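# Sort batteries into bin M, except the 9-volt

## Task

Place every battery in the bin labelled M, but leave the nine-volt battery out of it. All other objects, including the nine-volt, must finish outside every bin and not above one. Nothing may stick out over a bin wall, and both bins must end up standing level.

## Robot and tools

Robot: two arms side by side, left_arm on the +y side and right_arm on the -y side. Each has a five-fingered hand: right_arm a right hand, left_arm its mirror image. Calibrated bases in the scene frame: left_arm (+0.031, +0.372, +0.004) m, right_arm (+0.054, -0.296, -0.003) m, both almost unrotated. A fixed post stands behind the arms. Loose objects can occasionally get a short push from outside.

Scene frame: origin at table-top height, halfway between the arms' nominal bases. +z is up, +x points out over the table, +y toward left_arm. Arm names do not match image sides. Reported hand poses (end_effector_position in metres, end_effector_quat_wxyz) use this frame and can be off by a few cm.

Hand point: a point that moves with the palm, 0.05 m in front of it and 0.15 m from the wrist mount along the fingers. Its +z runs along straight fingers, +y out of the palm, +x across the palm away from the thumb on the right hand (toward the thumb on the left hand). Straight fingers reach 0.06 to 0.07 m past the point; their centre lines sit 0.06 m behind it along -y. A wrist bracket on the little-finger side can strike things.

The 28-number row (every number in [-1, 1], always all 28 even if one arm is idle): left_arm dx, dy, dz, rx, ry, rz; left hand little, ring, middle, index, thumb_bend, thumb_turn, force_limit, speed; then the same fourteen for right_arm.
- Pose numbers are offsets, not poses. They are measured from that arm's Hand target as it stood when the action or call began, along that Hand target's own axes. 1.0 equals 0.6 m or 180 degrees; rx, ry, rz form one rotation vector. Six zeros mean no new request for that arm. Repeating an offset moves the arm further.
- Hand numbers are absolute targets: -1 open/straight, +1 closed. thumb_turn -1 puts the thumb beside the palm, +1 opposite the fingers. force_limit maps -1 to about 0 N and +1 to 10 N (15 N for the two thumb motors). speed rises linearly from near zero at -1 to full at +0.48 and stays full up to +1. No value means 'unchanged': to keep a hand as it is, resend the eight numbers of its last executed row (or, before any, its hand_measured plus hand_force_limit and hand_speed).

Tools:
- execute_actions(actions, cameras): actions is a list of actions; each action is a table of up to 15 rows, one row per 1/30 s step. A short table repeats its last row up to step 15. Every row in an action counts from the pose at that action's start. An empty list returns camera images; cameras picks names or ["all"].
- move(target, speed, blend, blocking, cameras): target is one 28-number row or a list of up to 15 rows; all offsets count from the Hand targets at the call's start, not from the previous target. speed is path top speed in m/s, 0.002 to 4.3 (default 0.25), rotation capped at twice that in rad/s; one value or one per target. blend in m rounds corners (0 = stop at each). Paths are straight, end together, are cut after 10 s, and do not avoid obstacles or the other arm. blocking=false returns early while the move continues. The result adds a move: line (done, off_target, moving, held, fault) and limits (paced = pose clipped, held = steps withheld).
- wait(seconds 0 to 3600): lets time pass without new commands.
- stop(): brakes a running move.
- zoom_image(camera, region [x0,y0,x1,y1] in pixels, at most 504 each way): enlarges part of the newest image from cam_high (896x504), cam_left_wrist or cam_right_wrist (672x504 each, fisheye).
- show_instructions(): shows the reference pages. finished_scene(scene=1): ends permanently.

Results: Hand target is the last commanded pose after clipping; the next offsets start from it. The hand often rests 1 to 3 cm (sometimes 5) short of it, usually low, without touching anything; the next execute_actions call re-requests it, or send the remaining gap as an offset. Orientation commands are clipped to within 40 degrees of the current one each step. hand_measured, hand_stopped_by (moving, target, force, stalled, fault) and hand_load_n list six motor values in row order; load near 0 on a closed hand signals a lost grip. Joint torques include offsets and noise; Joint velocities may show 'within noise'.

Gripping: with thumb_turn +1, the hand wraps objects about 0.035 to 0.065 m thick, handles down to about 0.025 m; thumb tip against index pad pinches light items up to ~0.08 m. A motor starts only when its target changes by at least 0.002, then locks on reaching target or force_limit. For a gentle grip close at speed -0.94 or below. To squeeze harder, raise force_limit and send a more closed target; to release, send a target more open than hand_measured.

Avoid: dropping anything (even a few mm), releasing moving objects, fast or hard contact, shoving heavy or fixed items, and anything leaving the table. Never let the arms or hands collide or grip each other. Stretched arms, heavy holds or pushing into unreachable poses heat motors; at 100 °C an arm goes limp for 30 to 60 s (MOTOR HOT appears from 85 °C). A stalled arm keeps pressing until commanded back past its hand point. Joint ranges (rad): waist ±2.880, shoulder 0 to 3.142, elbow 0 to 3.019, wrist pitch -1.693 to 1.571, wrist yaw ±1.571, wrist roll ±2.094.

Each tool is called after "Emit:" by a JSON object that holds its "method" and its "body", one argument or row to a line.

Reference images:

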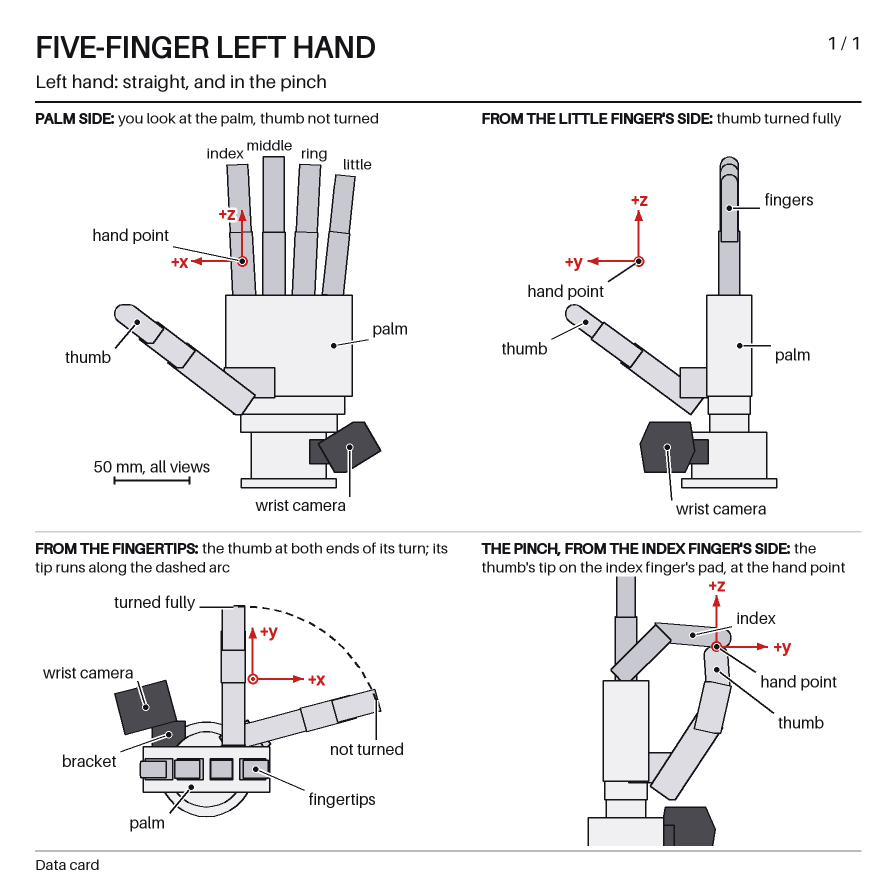

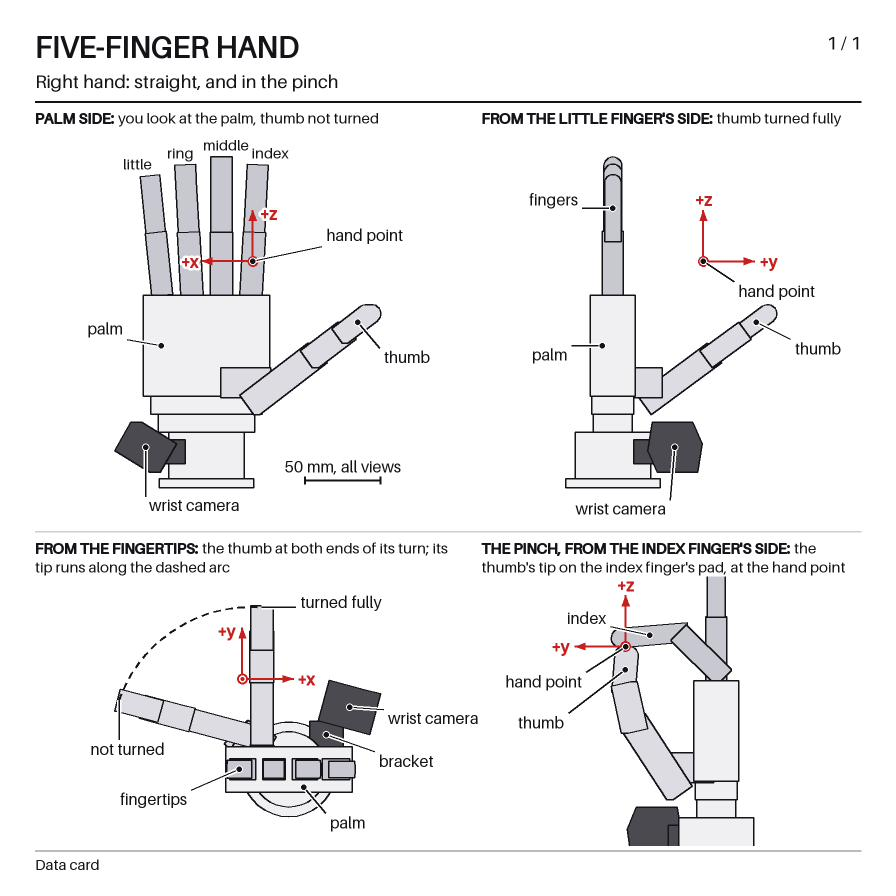

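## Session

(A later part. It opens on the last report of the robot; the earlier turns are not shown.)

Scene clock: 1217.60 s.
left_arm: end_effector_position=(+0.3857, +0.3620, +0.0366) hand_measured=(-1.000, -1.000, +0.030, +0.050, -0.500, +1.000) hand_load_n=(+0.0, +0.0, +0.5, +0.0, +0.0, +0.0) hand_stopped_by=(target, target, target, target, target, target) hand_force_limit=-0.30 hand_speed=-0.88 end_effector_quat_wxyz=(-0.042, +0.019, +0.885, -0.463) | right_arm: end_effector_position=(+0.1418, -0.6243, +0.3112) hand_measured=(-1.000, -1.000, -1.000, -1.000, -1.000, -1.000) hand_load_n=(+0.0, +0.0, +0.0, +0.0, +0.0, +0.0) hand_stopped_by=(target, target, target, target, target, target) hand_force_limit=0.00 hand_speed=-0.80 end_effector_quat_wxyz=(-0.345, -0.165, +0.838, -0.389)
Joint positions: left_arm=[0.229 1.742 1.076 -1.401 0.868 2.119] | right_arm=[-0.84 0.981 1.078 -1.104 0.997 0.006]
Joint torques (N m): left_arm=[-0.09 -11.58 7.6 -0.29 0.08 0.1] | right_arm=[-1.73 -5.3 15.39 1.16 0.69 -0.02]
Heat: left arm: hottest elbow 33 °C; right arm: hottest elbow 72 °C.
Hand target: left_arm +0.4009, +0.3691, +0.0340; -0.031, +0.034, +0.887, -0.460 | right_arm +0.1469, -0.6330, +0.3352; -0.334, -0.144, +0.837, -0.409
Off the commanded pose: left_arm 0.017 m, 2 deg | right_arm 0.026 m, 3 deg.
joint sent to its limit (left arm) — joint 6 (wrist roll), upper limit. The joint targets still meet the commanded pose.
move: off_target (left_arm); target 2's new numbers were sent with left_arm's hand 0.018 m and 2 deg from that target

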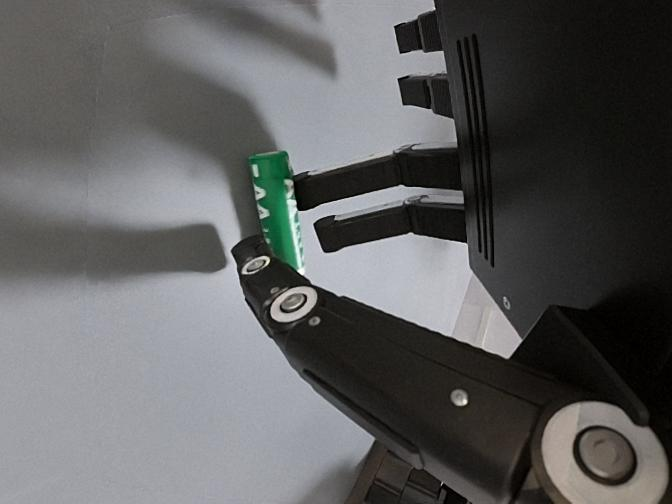

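Emit:
{"method": "move", "body": {
  "target": [
    [0, 0, 0, 0, 0, 0, -1, -1, 0.03, 0.2, -0.5, 1, -0.4, -0.92, 0, 0, 0, 0, 0, 0, -1, -1, -1, -1, -1, -1, 0, -0.8]
  ],
  "cameras": ["cam_left_wrist"]
}}

Emit:
{"method": "zoom_image", "body": {
  "camera": "cam_left_wrist",
  "region": [200, 100, 450, 350]
}}

Scene clock: 1223.77 s.
left_arm: end_effector_position=(+0.3857, +0.3620, +0.0366) hand_measured=(-1.000, -1.000, +0.030, +0.200, -0.500, +1.000) hand_load_n=(+0.0, +0.0, +0.5, +0.0, +0.0, +0.0) hand_stopped_by=(target, target, target, target, target, target) hand_force_limit=-0.40 hand_speed=-0.92 end_effector_quat_wxyz=(-0.042, +0.019, +0.885, -0.463) | right_arm: end_effector_position=(+0.1418, -0.6243, +0.3112) hand_measured=(-1.000, -1.000, -1.000, -1.000, -1.000, -1.000) hand_load_n=(+0.0, +0.0, +0.0, +0.0, +0.0, +0.0) hand_stopped_by=(target, target, target, target, target, target) hand_force_limit=0.00 hand_speed=-0.80 end_effector_quat_wxyz=(-0.345, -0.165, +0.838, -0.389)
Joint positions: left_arm=[0.229 1.742 1.076 -1.401 0.868 2.119] | right_arm=[-0.84 0.981 1.078 -1.104 0.997 0.006]
Joint torques (N m): left_arm=[0.15 -11.4 7.65 -0.27 0.08 0.08] | right_arm=[-1.73 -5.36 15.39 1.17 0.7 -0.02]
Heat: left arm: hottest elbow 33 °C; right arm: hottest elbow 72 °C.
Hand target: left_arm +0.4009, +0.3691, +0.0340; -0.031, +0.034, +0.887, -0.460 | right_arm +0.1469, -0.6330, +0.3352; -0.334, -0.144, +0.837, -0.409
Off the commanded pose: left_arm 0.017 m, 2 deg | right_arm 0.026 m, 3 deg.
joint sent to its limit (left arm) — joint 6 (wrist roll), upper limit. The joint targets still meet the commanded pose.
move: done

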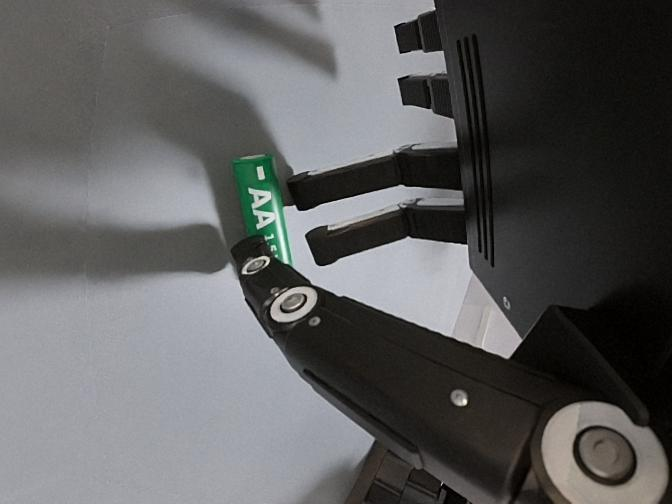

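Scaled by 2.016 from the camera's image (finer frame: 960x720).

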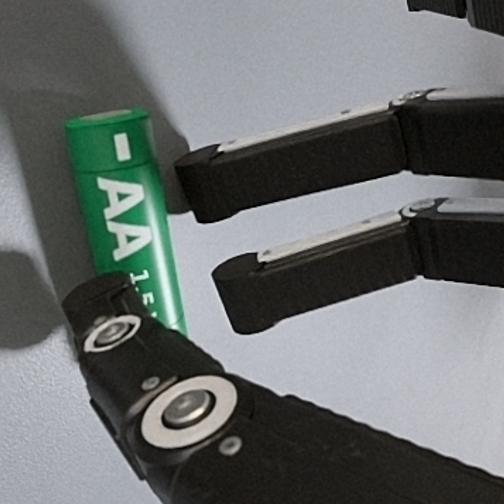

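Emit:
{"method": "move", "body": {
  "target": [
    [0, 0, 0, 0, 0, 0, -1, -1, 0.12, 0.22, -0.5, 1, -0.4, -0.92, 0, 0, 0, 0, 0, 0, -1, -1, -1, -1, -1, -1, 0, -0.8],
    [0, 0.0137, 0.0096, 0, 0, 0, -1, -1, 0.12, 0.22, -0.5, 1, -0.4, -0.92, 0, 0, 0, 0, 0, 0, -1, -1, -1, -1, -1, -1, 0, -0.8]
  ],
  "cameras": ["cam_left_wrist"],
  "speed": 0.04
}}

Emit:
{"method": "zoom_image", "body": {
  "camera": "cam_left_wrist",
  "region": [200, 100, 450, 350]
}}

Scene clock: 1231.43 s.
left_arm: end_effector_position=(+0.3864, +0.3624, +0.0332) hand_measured=(-1.000, -1.000, +0.120, +0.220, -0.500, +1.000) hand_load_n=(+0.0, +0.0, +0.0, +0.0, +0.0, +0.0) hand_stopped_by=(target, target, target, target, target, target) hand_force_limit=-0.40 hand_speed=-0.92 end_effector_quat_wxyz=(-0.042, +0.019, +0.886, -0.462) | right_arm: end_effector_position=(+0.1418, -0.6243, +0.3112) hand_measured=(-1.000, -1.000, -1.000, -1.000, -1.000, -1.000) hand_load_n=(+0.0, +0.0, +0.0, +0.0, +0.0, +0.0) hand_stopped_by=(target, target, target, target, target, target) hand_force_limit=0.00 hand_speed=-0.80 end_effector_quat_wxyz=(-0.345, -0.165, +0.838, -0.389)
Joint positions: left_arm=[0.229 1.75 1.076 -1.394 0.867 2.12] | right_arm=[-0.84 0.981 1.078 -1.104 0.997 0.006]
Joint torques (N m): left_arm=[-0.03 -10.99 6.97 0.42 0.13 0.1] | right_arm=[-1.73 -5.3 15.36 1.14 0.69 -0.02]
Heat: left arm: hottest elbow 34 °C; right arm: hottest elbow 72 °C.
Hand target: left_arm +0.4007, +0.3691, +0.0240; -0.031, +0.034, +0.887, -0.460 | right_arm +0.1469, -0.6330, +0.3352; -0.334, -0.144, +0.837, -0.409
Off the commanded pose: left_arm 0.018 m, 2 deg | right_arm 0.026 m, 3 deg.
joint sent to its limit (left arm) — joint 6 (wrist roll), upper limit. The joint targets still meet the commanded pose.
move: off_target (left_arm)

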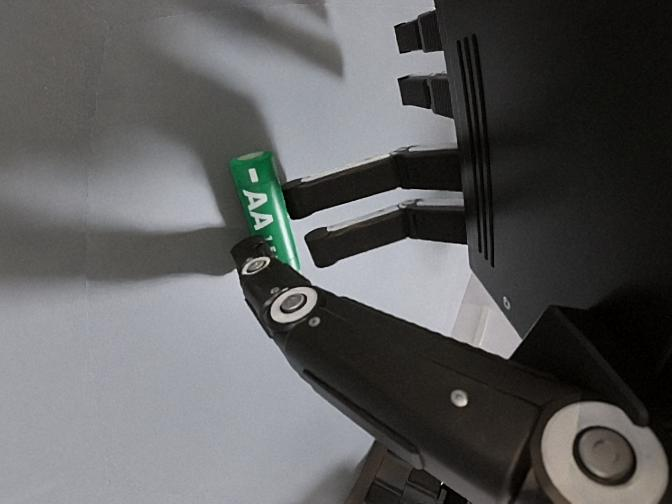

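Scaled by 2.016 from the camera's image (finer frame: 960x720).

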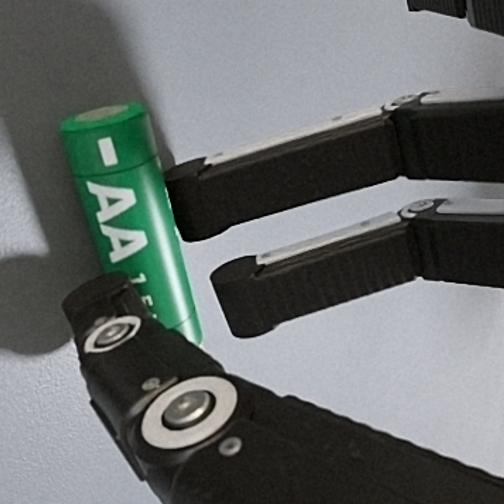

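Emit:
{"method": "move", "body": {
  "target": [
    [0, 0, 0, 0, 0, 0, -1, -1, 0.12, 0.4, -0.5, 1, -0.4, -0.92, 0, 0, 0, 0, 0, 0, -1, -1, -1, -1, -1, -1, 0, -0.8]
  ],
  "cameras": ["cam_left_wrist"]
}}

Emit:
{"method": "zoom_image", "body": {
  "camera": "cam_left_wrist",
  "region": [200, 100, 450, 350]
}}

Scene clock: 1239.07 s.
left_arm: end_effector_position=(+0.3864, +0.3624, +0.0332) hand_measured=(-1.000, -1.000, +0.120, +0.400, -0.500, +1.000) hand_load_n=(+0.0, +0.0, +0.0, +0.0, +0.0, +0.0) hand_stopped_by=(target, target, target, target, target, target) hand_force_limit=-0.40 hand_speed=-0.92 end_effector_quat_wxyz=(-0.042, +0.019, +0.886, -0.462) | right_arm: end_effector_position=(+0.1418, -0.6243, +0.3112) hand_measured=(-1.000, -1.000, -1.000, -1.000, -1.000, -1.000) hand_load_n=(+0.0, -0.5, +0.0, +0.0, +0.0, +0.0) hand_stopped_by=(target, target, target, target, target, target) hand_force_limit=0.00 hand_speed=-0.80 end_effector_quat_wxyz=(-0.345, -0.165, +0.838, -0.389)
Joint positions: left_arm=[0.229 1.75 1.076 -1.394 0.867 2.12] | right_arm=[-0.84 0.981 1.078 -1.104 0.997 0.006]
Joint torques (N m): left_arm=[0.15 -10.93 6.91 0.42 0.14 0.1] | right_arm=[-1.79 -5.25 15.38 1.16 0.69 -0.01]
Heat: left arm: hottest elbow 33 °C; right arm: hottest elbow 72 °C.
Hand target: left_arm +0.4007, +0.3691, +0.0240; -0.031, +0.034, +0.887, -0.460 | right_arm +0.1469, -0.6330, +0.3352; -0.334, -0.144, +0.837, -0.409
Off the commanded pose: left_arm 0.018 m, 2 deg | right_arm 0.026 m, 3 deg.
joint sent to its limit (left arm) — joint 6 (wrist roll), upper limit. The joint targets still meet the commanded pose.
move: done

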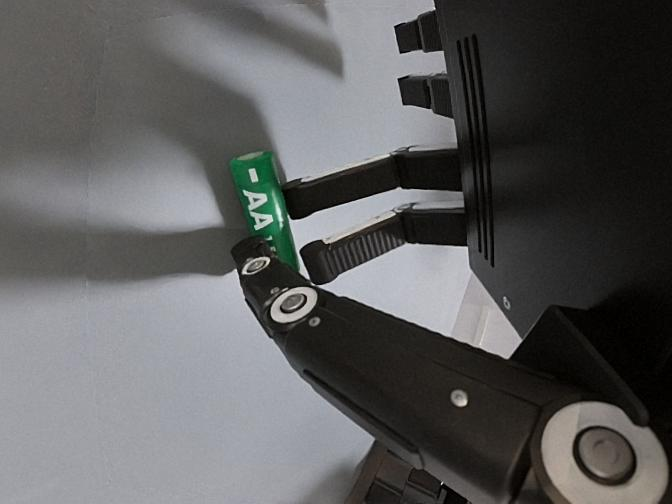

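Scaled by 2.016 from the camera's image (finer frame: 960x720).

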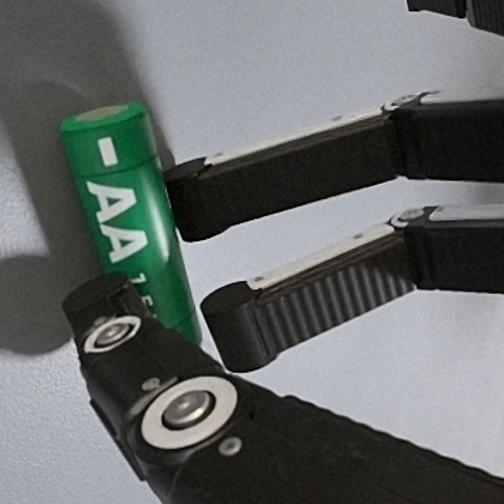

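Emit:
{"method": "move", "body": {
  "target": [
    [0, 0.011, 0.0077, 0, 0, 0, -1, -1, 0.12, 0.3, -0.5, 1, -0.4, -0.92, 0, 0, 0, 0, 0, 0, -1, -1, -1, -1, -1, -1, 0, -0.8]
  ],
  "cameras": ["cam_left_wrist"],
  "speed": 0.04
}}

Emit:
{"method": "zoom_image", "body": {
  "camera": "cam_left_wrist",
  "region": [200, 100, 450, 350]
}}

Scene clock: 1249.90 s.
left_arm: end_effector_position=(+0.3875, +0.3623, +0.0317) hand_measured=(-1.000, -1.000, +0.120, +0.300, -0.500, +1.000) hand_load_n=(+0.0, +0.0, -3.0, +0.0, +0.5, +0.0) hand_stopped_by=(target, target, target, target, target, target) hand_force_limit=-0.40 hand_speed=-0.92 end_effector_quat_wxyz=(-0.041, +0.019, +0.885, -0.463) | right_arm: end_effector_position=(+0.1418, -0.6243, +0.3112) hand_measured=(-1.000, -1.000, -1.000, -1.000, -1.000, -1.000) hand_load_n=(+0.0, +0.0, +0.0, +0.0, +0.0, +0.0) hand_stopped_by=(target, target, target, target, target, target) hand_force_limit=0.00 hand_speed=-0.80 end_effector_quat_wxyz=(-0.345, -0.165, +0.838, -0.389)
Joint positions: left_arm=[0.229 1.753 1.076 -1.388 0.869 2.12] | right_arm=[-0.84 0.981 1.078 -1.104 0.997 0.006]
Joint torques (N m): left_arm=[0.21 -10.4 6.35 0.87 0.02 0.1] | right_arm=[-1.67 -5.3 15.41 1.16 0.69 -0.02]
Heat: left arm: hottest elbow 33 °C; right arm: hottest elbow 73 °C.
Hand target: left_arm +0.4006, +0.3692, +0.0159; -0.031, +0.034, +0.887, -0.460 | right_arm +0.1469, -0.6330, +0.3352; -0.334, -0.144, +0.837, -0.409
Off the commanded pose: left_arm 0.022 m, 2 deg | right_arm 0.026 m, 3 deg.
joint sent to its limit (left arm) — joint 6 (wrist roll), upper limit. The joint targets still meet the commanded pose.
move: off_target (left_arm)

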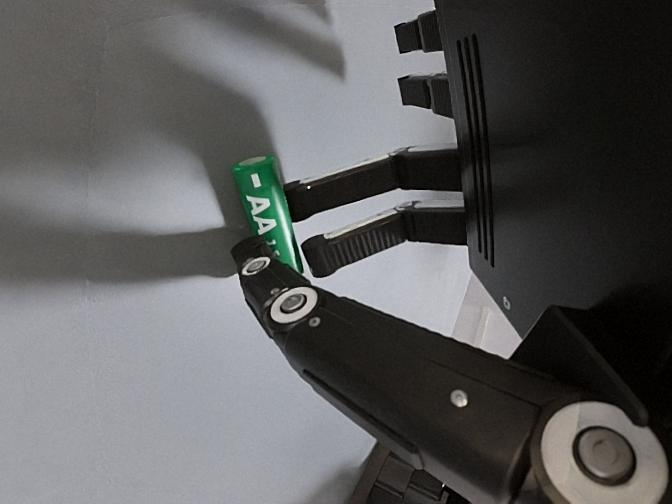

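Scaled by 2.016 from the camera's image (finer frame: 960x720).

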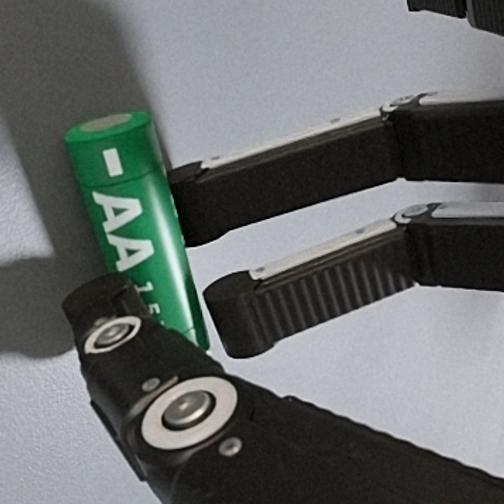

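Emit:
{"method": "move", "body": {
  "target": [
    [0, -0.0137, -0.0096, 0, 0, 0, -1, -1, 0.12, 0.3, -0.5, 1, -0.4, -0.92, 0, 0, 0, 0, 0, 0, -1, -1, -1, -1, -1, -1, 0, -0.8],
    [0, -0.0137, -0.0096, 0, 0, 0, -1, -1, 0.12, 0.3, -0.4, 1, -0.6, -0.94, 0, 0, 0, 0, 0, 0, -1, -1, -1, -1, -1, -1, 0, -0.8]
  ],
  "cameras": ["cam_left_wrist"],
  "speed": 0.04
}}

Emit:
{"method": "zoom_image", "body": {
  "camera": "cam_left_wrist",
  "region": [200, 100, 450, 350]
}}

Scene clock: 1269.17 s.
left_arm: end_effector_position=(+0.3874, +0.3623, +0.0317) hand_measured=(-1.000, -1.000, +0.120, +0.300, -0.424, +1.000) hand_load_n=(+0.0, +0.0, -2.0, +1.0, +3.0, +1.0) hand_stopped_by=(target, target, target, target, force, target) hand_force_limit=-0.60 hand_speed=-0.94 end_effector_quat_wxyz=(-0.041, +0.018, +0.885, -0.463) | right_arm: end_effector_position=(+0.1418, -0.6243, +0.3112) hand_measured=(-1.000, -1.000, -1.000, -1.000, -1.000, -1.000) hand_load_n=(-0.5, -0.5, +0.0, +0.0, +0.0, +0.0) hand_stopped_by=(target, target, target, target, target, target) hand_force_limit=0.00 hand_speed=-0.80 end_effector_quat_wxyz=(-0.345, -0.165, +0.838, -0.389)
Joint positions: left_arm=[0.229 1.753 1.076 -1.388 0.869 2.118] | right_arm=[-0.84 0.981 1.078 -1.104 0.997 0.006]
Joint torques (N m): left_arm=[0.21 -11.81 7.02 -0.02 0.04 0.11] | right_arm=[-1.79 -5.25 15.38 1.16 0.69 -0.02]
Heat: left arm: hottest elbow 33 °C; right arm: hottest elbow 73 °C.
Hand target: left_arm +0.4008, +0.3691, +0.0259; -0.031, +0.034, +0.887, -0.460 | right_arm +0.1469, -0.6330, +0.3352; -0.334, -0.144, +0.837, -0.409
Off the commanded pose: left_arm 0.016 m, 2 deg | right_arm 0.026 m, 3 deg.
joint sent to its limit (left arm) — joint 6 (wrist roll), upper limit. The joint targets still meet the commanded pose.
move: off_target (left_arm); target 2's new numbers were sent with left_arm's hand 0.016 m and 2 deg from that target

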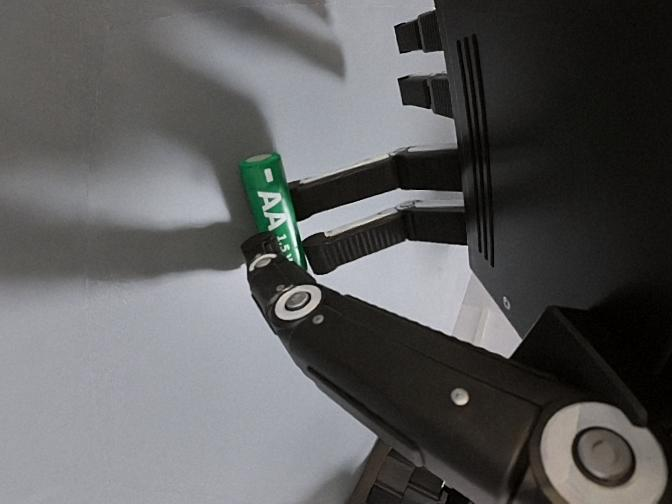

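Scaled by 2.016 from the camera's image (finer frame: 960x720).

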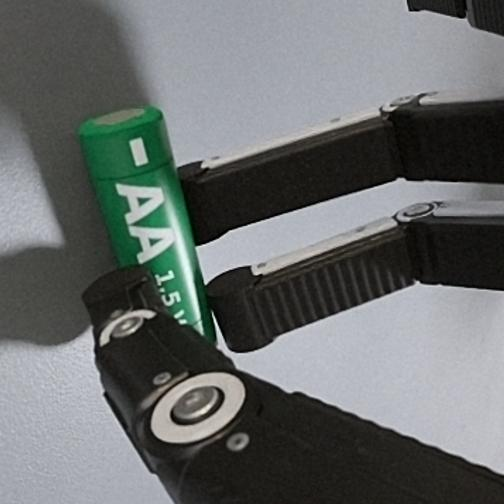

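Emit:
{"method": "move", "body": {
  "target": [
    [0, 0, 0, 0, 0, 0, -1, -1, 0.25, 0.45, -0.4, 1, -0.2, -0.94, 0, 0, 0, 0, 0, 0, -1, -1, -1, -1, -1, -1, 0, -0.8]
  ],
  "cameras": ["cam_left_wrist"],
  "speed": 0.04
}}

Emit:
{"method": "zoom_image", "body": {
  "camera": "cam_left_wrist",
  "region": [200, 100, 450, 350]
}}

Scene clock: 1279.10 s.
left_arm: end_effector_position=(+0.3875, +0.3621, +0.0318) hand_measured=(-1.000, -1.000, +0.198, +0.450, -0.424, +1.000) hand_load_n=(+0.0, -0.5, +5.0, +0.0, +6.5, +2.5) hand_stopped_by=(target, target, force, target, force, target) hand_force_limit=-0.20 hand_speed=-0.94 end_effector_quat_wxyz=(-0.041, +0.018, +0.885, -0.463) | right_arm: end_effector_position=(+0.1418, -0.6243, +0.3112) hand_measured=(-1.000, -1.000, -1.000, -1.000, -1.000, -1.000) hand_load_n=(+0.0, +0.0, +0.0, +0.0, +0.0, +0.0) hand_stopped_by=(target, target, target, target, target, target) hand_force_limit=0.00 hand_speed=-0.80 end_effector_quat_wxyz=(-0.345, -0.165, +0.838, -0.389)
Joint positions: left_arm=[0.229 1.753 1.076 -1.388 0.87 2.118] | right_arm=[-0.84 0.981 1.078 -1.104 0.997 0.006]
Joint torques (N m): left_arm=[0.09 -11.52 7.02 0.02 0 0.12] | right_arm=[-1.73 -5.25 15.39 1.17 0.69 -0.02]
Heat: left arm: hottest elbow 33 °C; right arm: hottest elbow 73 °C.
Hand target: left_arm +0.4008, +0.3691, +0.0259; -0.031, +0.034, +0.887, -0.460 | right_arm +0.1469, -0.6330, +0.3352; -0.334, -0.144, +0.837, -0.409
Off the commanded pose: left_arm 0.016 m, 2 deg | right_arm 0.026 m, 3 deg.
joint sent to its limit (left arm) — joint 6 (wrist roll), upper limit. The joint targets still meet the commanded pose.
move: done

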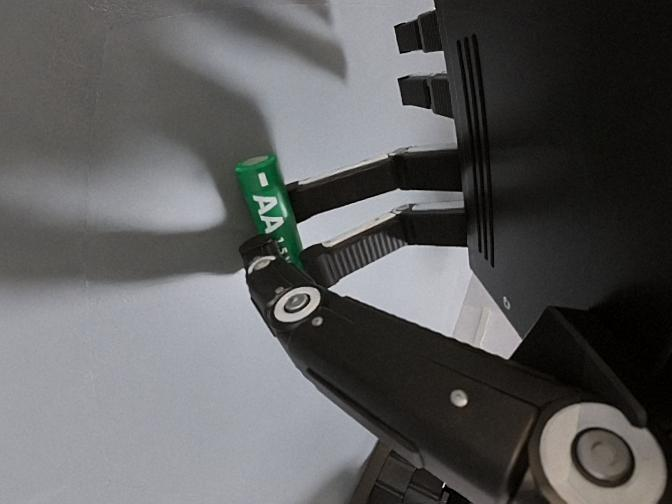

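Scaled by 2.016 from the camera's image (finer frame: 960x720).

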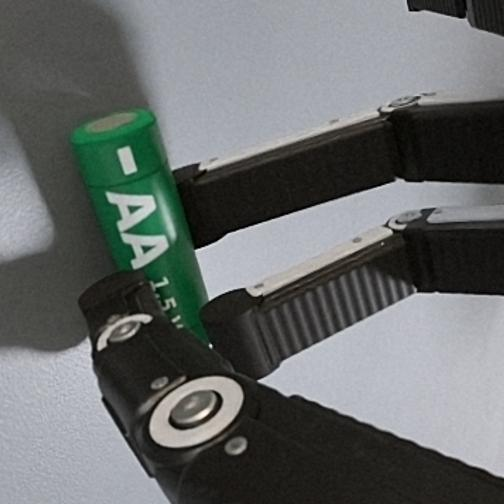

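Emit:
{"method": "move", "body": {
  "target": [
    [0, 0, 0, 0, 0, 0, -1, -1, 0.25, 0.7, -0.4, 1, -0.5, -0.94, 0, 0, 0, 0, 0, 0, -1, -1, -1, -1, -1, -1, 0, -0.8]
  ],
  "cameras": ["cam_left_wrist"],
  "speed": 0.04
}}

Emit:
{"method": "zoom_image", "body": {
  "camera": "cam_left_wrist",
  "region": [200, 100, 450, 350]
}}

Scene clock: 1288.53 s.
left_arm: end_effector_position=(+0.3875, +0.3621, +0.0318) hand_measured=(-1.000, -1.000, +0.198, +0.700, -0.424, +1.000) hand_load_n=(+0.0, +0.0, +5.0, +0.0, +6.5, +2.5) hand_stopped_by=(target, target, force, target, force, target) hand_force_limit=-0.50 hand_speed=-0.94 end_effector_quat_wxyz=(-0.041, +0.018, +0.885, -0.463) | right_arm: end_effector_position=(+0.1418, -0.6243, +0.3112) hand_measured=(-1.000, -1.000, -1.000, -1.000, -1.000, -1.000) hand_load_n=(+0.0, +0.0, +0.0, +0.0, +0.0, +0.0) hand_stopped_by=(target, target, target, target, target, target) hand_force_limit=0.00 hand_speed=-0.80 end_effector_quat_wxyz=(-0.345, -0.165, +0.838, -0.389)
Joint positions: left_arm=[0.229 1.753 1.076 -1.388 0.87 2.118] | right_arm=[-0.84 0.981 1.078 -1.104 0.997 0.006]
Joint torques (N m): left_arm=[0.15 -11.75 7.01 0.06 0.02 0.11] | right_arm=[-1.73 -5.19 15.38 1.16 0.69 -0.02]
Heat: left arm: hottest elbow 33 °C; right arm: hottest elbow 73 °C.
Hand target: left_arm +0.4008, +0.3691, +0.0259; -0.031, +0.034, +0.887, -0.460 | right_arm +0.1469, -0.6330, +0.3352; -0.334, -0.144, +0.837, -0.409
Off the commanded pose: left_arm 0.016 m, 2 deg | right_arm 0.026 m, 3 deg.
joint sent to its limit (left arm) — joint 6 (wrist roll), upper limit. The joint targets still meet the commanded pose.
move: done

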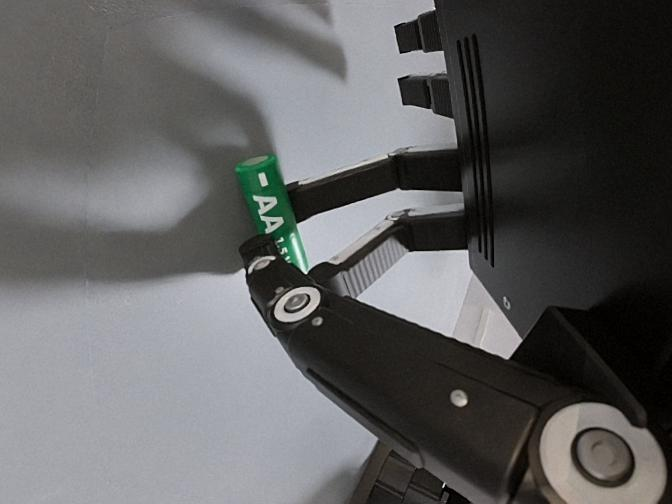

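Scaled by 2.016 from the camera's image (finer frame: 960x720).

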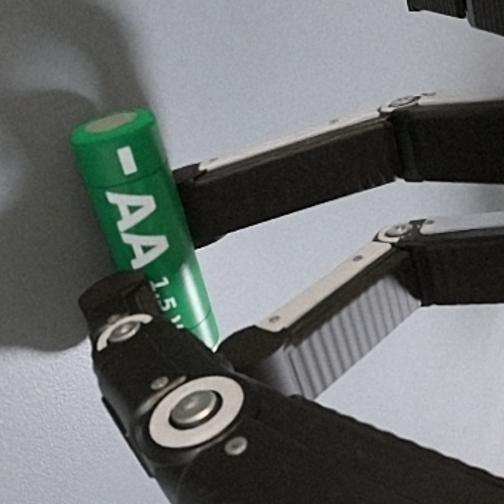

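Emit:
{"method": "move", "body": {
  "target": [
    [0, 0, 0, 0, 0, 0, -1, -1, 0.12, 0.28, -0.5, 1, -0.5, -0.8, 0, 0, 0, 0, 0, 0, -1, -1, -1, -1, -1, -1, 0, -0.8],
    [0, 0, 0, 0, 0, 0, -1, -1, 0.12, 0.28, -0.3, 1, -0.5, -0.94, 0, 0, 0, 0, 0, 0, -1, -1, -1, -1, -1, -1, 0, -0.8]
  ],
  "cameras": ["cam_left_wrist"],
  "speed": 0.04
}}

Emit:
{"method": "zoom_image", "body": {
  "camera": "cam_left_wrist",
  "region": [200, 100, 450, 350]
}}

Scene clock: 1318.90 s.
left_arm: end_effector_position=(+0.3880, +0.3625, +0.0320) hand_measured=(-1.000, -1.000, +0.120, +0.280, -0.410, +1.000) hand_load_n=(+0.0, +0.0, -1.5, +1.5, +3.5, +0.0) hand_stopped_by=(target, target, target, target, force, target) hand_force_limit=-0.50 hand_speed=-0.94 end_effector_quat_wxyz=(-0.040, +0.019, +0.885, -0.463) | right_arm: end_effector_position=(+0.1418, -0.6243, +0.3112) hand_measured=(-1.000, -1.000, -1.000, -1.000, -1.000, -1.000) hand_load_n=(+0.0, +0.0, +0.0, +0.0, +0.0, +0.0) hand_stopped_by=(target, target, target, target, target, target) hand_force_limit=0.00 hand_speed=-0.80 end_effector_quat_wxyz=(-0.345, -0.165, +0.838, -0.389)
Joint positions: left_arm=[0.229 1.753 1.078 -1.388 0.869 2.118] | right_arm=[-0.84 0.981 1.078 -1.104 0.997 0.006]
Joint torques (N m): left_arm=[0.21 -11.52 6.94 0.02 0.04 0.13] | right_arm=[-1.67 -5.19 15.39 1.16 0.69 -0.02]
Heat: left arm: hottest elbow 33 °C; right arm: hottest elbow 74 °C.
Hand target: left_arm +0.4007, +0.3691, +0.0259; -0.031, +0.034, +0.887, -0.460 | right_arm +0.1469, -0.6330, +0.3352; -0.334, -0.144, +0.837, -0.409
Off the commanded pose: left_arm 0.016 m, 2 deg | right_arm 0.026 m, 3 deg.
joint sent to its limit (left arm) — joint 6 (wrist roll), upper limit. The joint targets still meet the commanded pose.
move: done; target 2's new numbers were sent with left_arm's hand 0.016 m and 2 deg from that target

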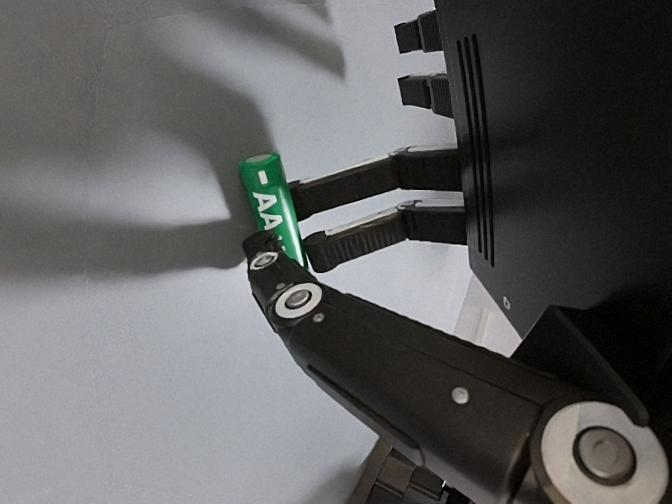

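Scaled by 2.016 from the camera's image (finer frame: 960x720).

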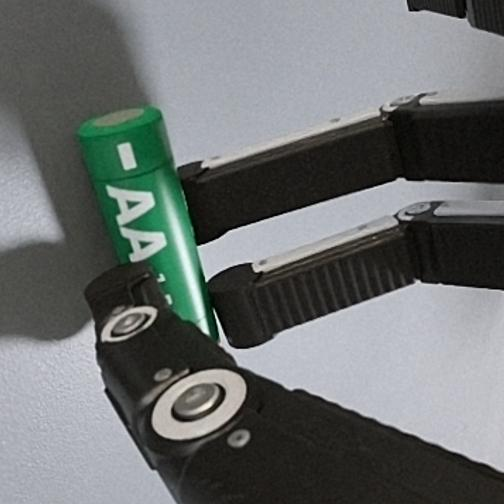

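Emit:
{"method": "move", "body": {
  "target": [
    [0, 0, 0, 0, 0, 0, -1, -1, 0.12, 0.28, -0.2, 1, -0.05, -0.94, 0, 0, 0, 0, 0, 0, -1, -1, -1, -1, -1, -1, 0, -0.8]
  ],
  "cameras": ["cam_left_wrist"],
  "speed": 0.04
}}

Emit:
{"method": "zoom_image", "body": {
  "camera": "cam_left_wrist",
  "region": [200, 100, 450, 350]
}}

Scene clock: 1323.83 s.
left_arm: end_effector_position=(+0.3880, +0.3625, +0.0320) hand_measured=(-1.000, -1.000, +0.120, +0.280, -0.388, +1.000) hand_load_n=(+0.0, +0.0, -1.0, +3.0, +7.0, +0.0) hand_stopped_by=(target, target, target, target, force, target) hand_force_limit=-0.05 hand_speed=-0.94 end_effector_quat_wxyz=(-0.040, +0.019, +0.885, -0.463) | right_arm: end_effector_position=(+0.1418, -0.6243, +0.3112) hand_measured=(-1.000, -1.000, -1.000, -1.000, -1.000, -1.000) hand_load_n=(+0.0, +0.0, +0.0, +0.0, +0.0, +0.0) hand_stopped_by=(target, target, target, target, target, target) hand_force_limit=0.00 hand_speed=-0.80 end_effector_quat_wxyz=(-0.345, -0.165, +0.838, -0.389)
Joint positions: left_arm=[0.229 1.753 1.078 -1.388 0.869 2.118] | right_arm=[-0.84 0.981 1.078 -1.104 0.997 0.006]
Joint torques (N m): left_arm=[-0.03 -11.46 6.95 0.05 0.05 0.11] | right_arm=[-1.67 -5.42 15.38 1.17 0.69 -0.02]
Heat: left arm: hottest elbow 34 °C; right arm: hottest elbow 74 °C.
Hand target: left_arm +0.4007, +0.3691, +0.0259; -0.031, +0.034, +0.887, -0.460 | right_arm +0.1469, -0.6330, +0.3352; -0.334, -0.144, +0.837, -0.409
Off the commanded pose: left_arm 0.016 m, 2 deg | right_arm 0.026 m, 3 deg.
joint sent to its limit (left arm) — joint 6 (wrist roll), upper limit. The joint targets still meet the commanded pose.
move: done

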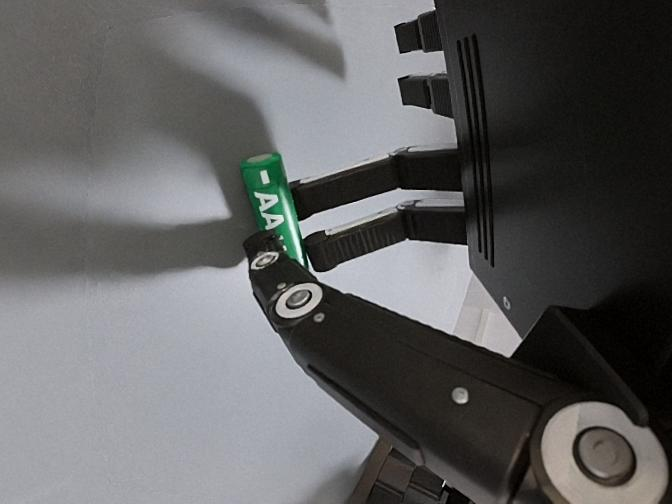

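Scaled by 2.016 from the camera's image (finer frame: 960x720).

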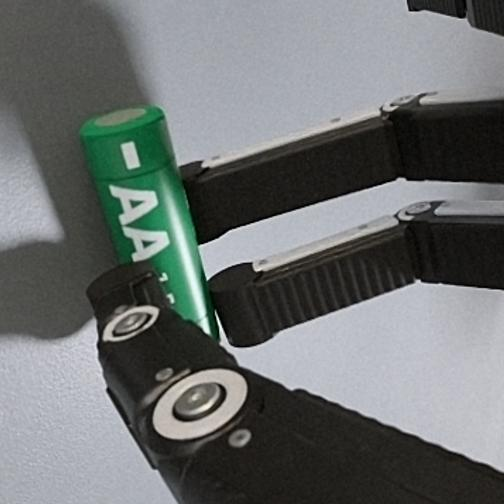

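Emit:
{"method": "move", "body": {
  "target": [
    [0, -0.0409, -0.0288, 0, 0, 0, -1, -1, 0.12, 0.28, -0.2, 1, -0.05, -0.94, 0, 0, 0, 0, 0, 0, -1, -1, -1, -1, -1, -1, 0, -0.8]
  ],
  "cameras": ["cam_left_wrist", "cam_high"],
  "speed": 0.03
}}

Emit:
{"method": "zoom_image", "body": {
  "camera": "cam_left_wrist",
  "region": [200, 100, 450, 350]
}}

Scene clock: 1333.83 s.
left_arm: end_effector_position=(+0.3861, +0.3633, +0.0445) hand_measured=(-1.000, -1.000, +0.120, +0.280, -0.388, +1.000) hand_load_n=(+0.0, +0.0, +0.0, +4.0, +5.0, -0.5) hand_stopped_by=(target, target, target, target, force, target) hand_force_limit=-0.05 hand_speed=-0.94 end_effector_quat_wxyz=(-0.048, +0.018, +0.886, -0.462) | right_arm: end_effector_position=(+0.1418, -0.6243, +0.3112) hand_measured=(-1.000, -1.000, -1.000, -1.000, -1.000, -1.000) hand_load_n=(+0.0, +0.0, +0.0, +0.0, +0.0, +0.0) hand_stopped_by=(target, target, target, target, target, target) hand_force_limit=0.00 hand_speed=-0.80 end_effector_quat_wxyz=(-0.345, -0.165, +0.838, -0.389)
Joint positions: left_arm=[0.229 1.738 1.094 -1.435 0.862 2.12] | right_arm=[-0.84 0.981 1.078 -1.104 0.997 0.006]
Joint torques (N m): left_arm=[0.15 -14.21 7.99 -0.96 0.35 0.09] | right_arm=[-1.79 -5.3 15.39 1.16 0.7 -0.02]
Heat: left arm: hottest elbow 34 °C; right arm: hottest elbow 74 °C.
Hand target: left_arm +0.4014, +0.3690, +0.0559; -0.031, +0.034, +0.887, -0.460 | right_arm +0.1469, -0.6330, +0.3352; -0.334, -0.144, +0.837, -0.409
Off the commanded pose: left_arm 0.020 m, 3 deg | right_arm 0.026 m, 3 deg.
joint sent to its limit (left arm) — joint 6 (wrist roll), upper limit. The joint targets still meet the commanded pose.
move: off_target (left_arm)
Images, in order (width x height): cam_high 896x504, cam_left_wrist 672x504.

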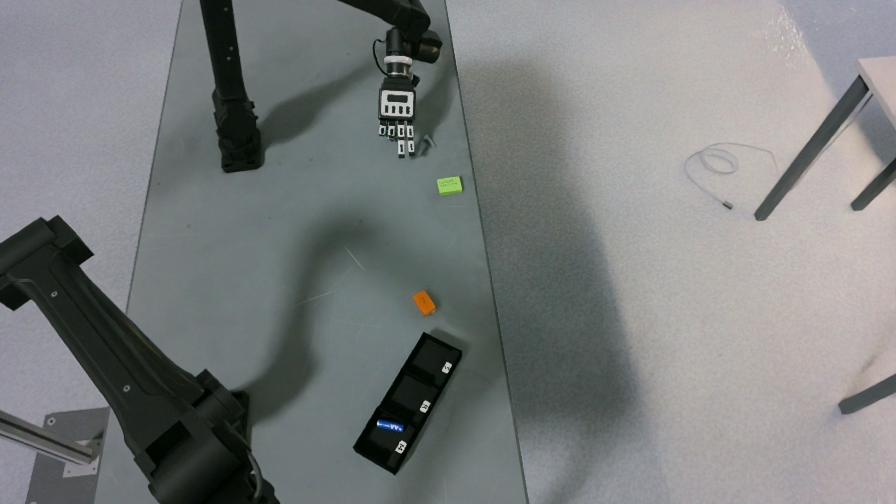

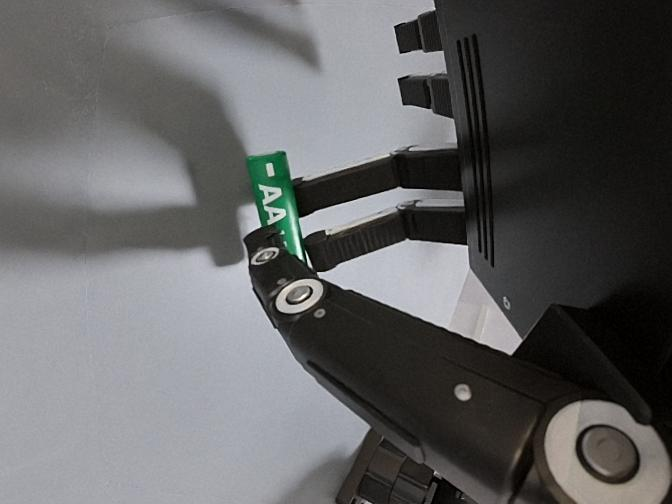

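Scaled by 2.016 from the camera's image (finer frame: 960x720).

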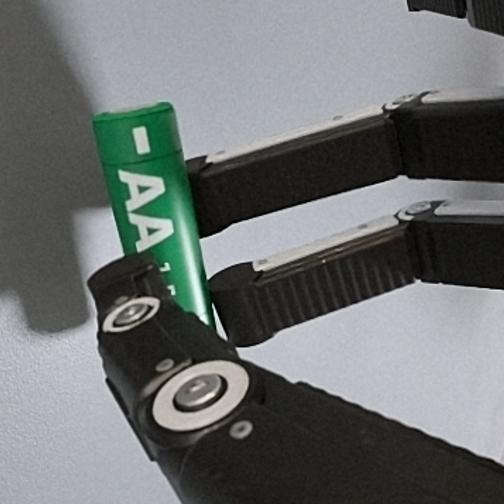

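Emit:
{"method": "move", "body": {
  "target": [
    [0, 0, 0, 0, 0, 0, -1, -1, 0.3, 0.28, -0.2, 1, -0.4, -0.94, 0, 0, 0, 0, 0, 0, -1, -1, -1, -1, -1, -1, 0, -0.8]
  ],
  "cameras": ["cam_left_wrist"],
  "speed": 0.03
}}

Emit:
{"method": "zoom_image", "body": {
  "camera": "cam_left_wrist",
  "region": [200, 100, 450, 350]
}}

Scene clock: 1340.97 s.
left_arm: end_effector_position=(+0.3861, +0.3633, +0.0445) hand_measured=(-1.000, -1.000, +0.170, +0.280, -0.388, +1.000) hand_load_n=(+0.0, +0.0, +4.0, +2.5, +7.0, +0.0) hand_stopped_by=(target, target, force, target, force, target) hand_force_limit=-0.40 hand_speed=-0.94 end_effector_quat_wxyz=(-0.048, +0.018, +0.886, -0.462) | right_arm: end_effector_position=(+0.1418, -0.6243, +0.3112) hand_measured=(-1.000, -1.000, -1.000, -1.000, -1.000, -1.000) hand_load_n=(+0.0, +0.0, +0.0, +0.0, +0.0, +0.0) hand_stopped_by=(target, target, target, target, target, target) hand_force_limit=0.00 hand_speed=-0.80 end_effector_quat_wxyz=(-0.345, -0.165, +0.838, -0.389)
Joint positions: left_arm=[0.229 1.738 1.094 -1.435 0.862 2.121] | right_arm=[-0.84 0.981 1.078 -1.104 0.997 0.006]
Joint torques (N m): left_arm=[0.09 -14.39 8.02 -1.01 0.35 0.1] | right_arm=[-1.79 -5.19 15.41 1.14 0.7 -0.02]
Heat: left arm: hottest elbow 34 °C; right arm: hottest elbow 74 °C.
Hand target: left_arm +0.4014, +0.3690, +0.0559; -0.031, +0.034, +0.887, -0.460 | right_arm +0.1469, -0.6330, +0.3352; -0.334, -0.144, +0.837, -0.409
Off the commanded pose: left_arm 0.020 m, 3 deg | right_arm 0.026 m, 3 deg.
joint sent to its limit (left arm) — joint 6 (wrist roll), upper limit. The joint targets still meet the commanded pose.
move: done

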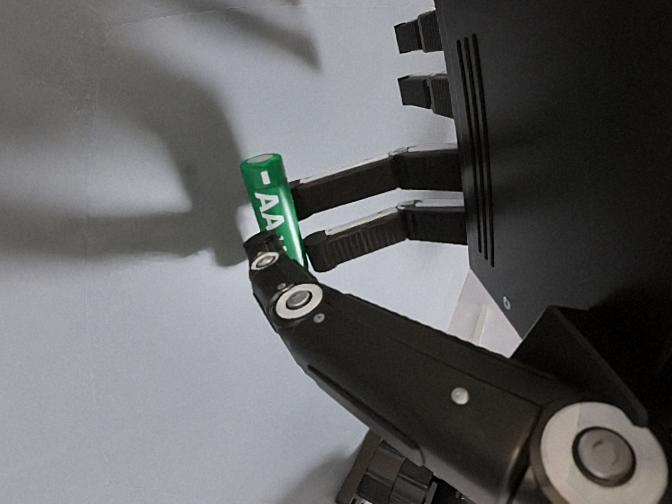

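Scaled by 2.016 from the camera's image (finer frame: 960x720).

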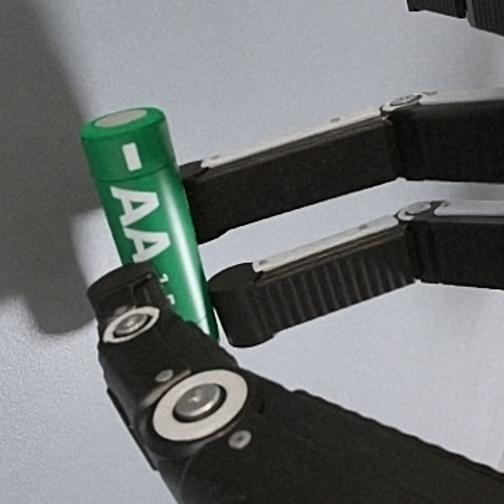

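Emit:
{"method": "move", "body": {
  "target": [
    [0.0041, -0.1418, -0.0998, 0, 0, 0, -1, -1, 0.3, 0.28, -0.2, 1, -0.4, -0.94, 0, 0, 0, 0, 0, 0, -1, -1, -1, -1, -1, -1, 0, -0.8],
    [0.0288, -0.8807, 0.9208, -0.083, 0.062, 0.068, -1, -1, 0.3, 0.28, -0.2, 1, -0.4, -0.94, 0, 0, 0, 0, 0, 0, -1, -1, -1, -1, -1, -1, 0, -0.8]
  ],
  "cameras": ["cam_left_wrist", "cam_high"],
  "speed": [0.08, 0.2],
  "blend": 0.03
}}

Emit:
{"method": "zoom_image", "body": {
  "camera": "cam_left_wrist",
  "region": [100, 40, 400, 320]
}}

Scene clock: 1376.70 s.
left_arm: end_effector_position=(+0.3146, -0.3777, +0.1597) hand_measured=(-1.000, -1.000, +0.170, +0.280, -0.388, +1.000) hand_load_n=(+0.0, +0.0, +3.5, +3.0, +7.0, +0.5) hand_stopped_by=(target, target, force, target, force, target) hand_force_limit=-0.40 hand_speed=-0.94 end_effector_quat_wxyz=(-0.068, +0.175, +0.925, -0.331) | right_arm: end_effector_position=(+0.1418, -0.6243, +0.3112) hand_measured=(-1.000, -1.000, -1.000, -1.000, -1.000, -1.000) hand_load_n=(-0.5, +0.0, +0.0, +0.0, +0.0, +0.0) hand_stopped_by=(target, target, target, target, target, target) hand_force_limit=0.00 hand_speed=-0.80 end_effector_quat_wxyz=(-0.345, -0.165, +0.838, -0.389)
Joint positions: left_arm=[-1.152 2.546 2.871 -1.398 0.499 0.705] | right_arm=[-0.84 0.981 1.078 -1.104 0.997 0.006]
Joint torques (N m): left_arm=[0.03 -25.7 12.37 0.51 0.19 -0.09] | right_arm=[-1.73 -5.25 15.39 1.16 0.69 -0.02]
Heat: left arm: hottest elbow 36 °C; right arm: hottest elbow 74 °C.
Hand target: left_arm +0.3194, -0.3826, +0.1701; -0.063, +0.176, +0.923, -0.336 | right_arm +0.1469, -0.6330, +0.3352; -0.334, -0.144, +0.837, -0.409
Off the commanded pose: left_arm 0.013 m, 1 deg | right_arm 0.026 m, 3 deg.
elbow stopped short (left arm): the move would have taken joint 3 (elbow) straighter than the controller allows.
move: off_target (left_arm)
Images, in order (width x height): cam_high 896x504, cam_left_wrist 672x504.

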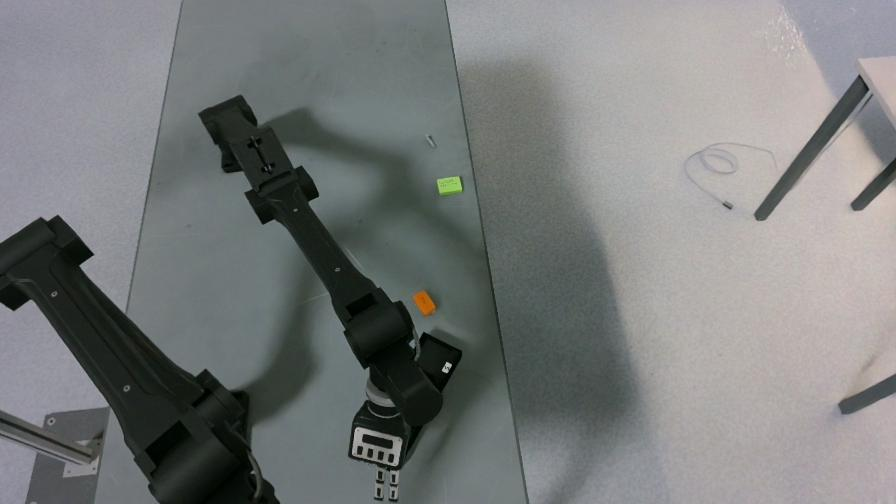

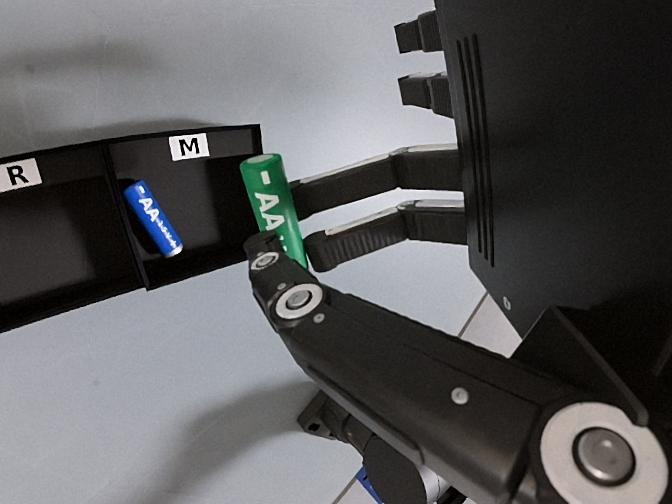

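Scaled by 1.680 from the camera's image (finer frame: 960x720).

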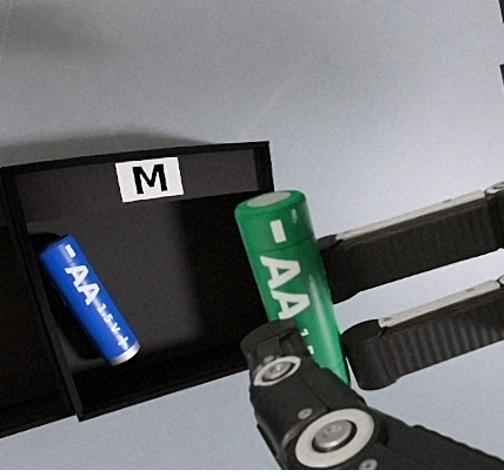

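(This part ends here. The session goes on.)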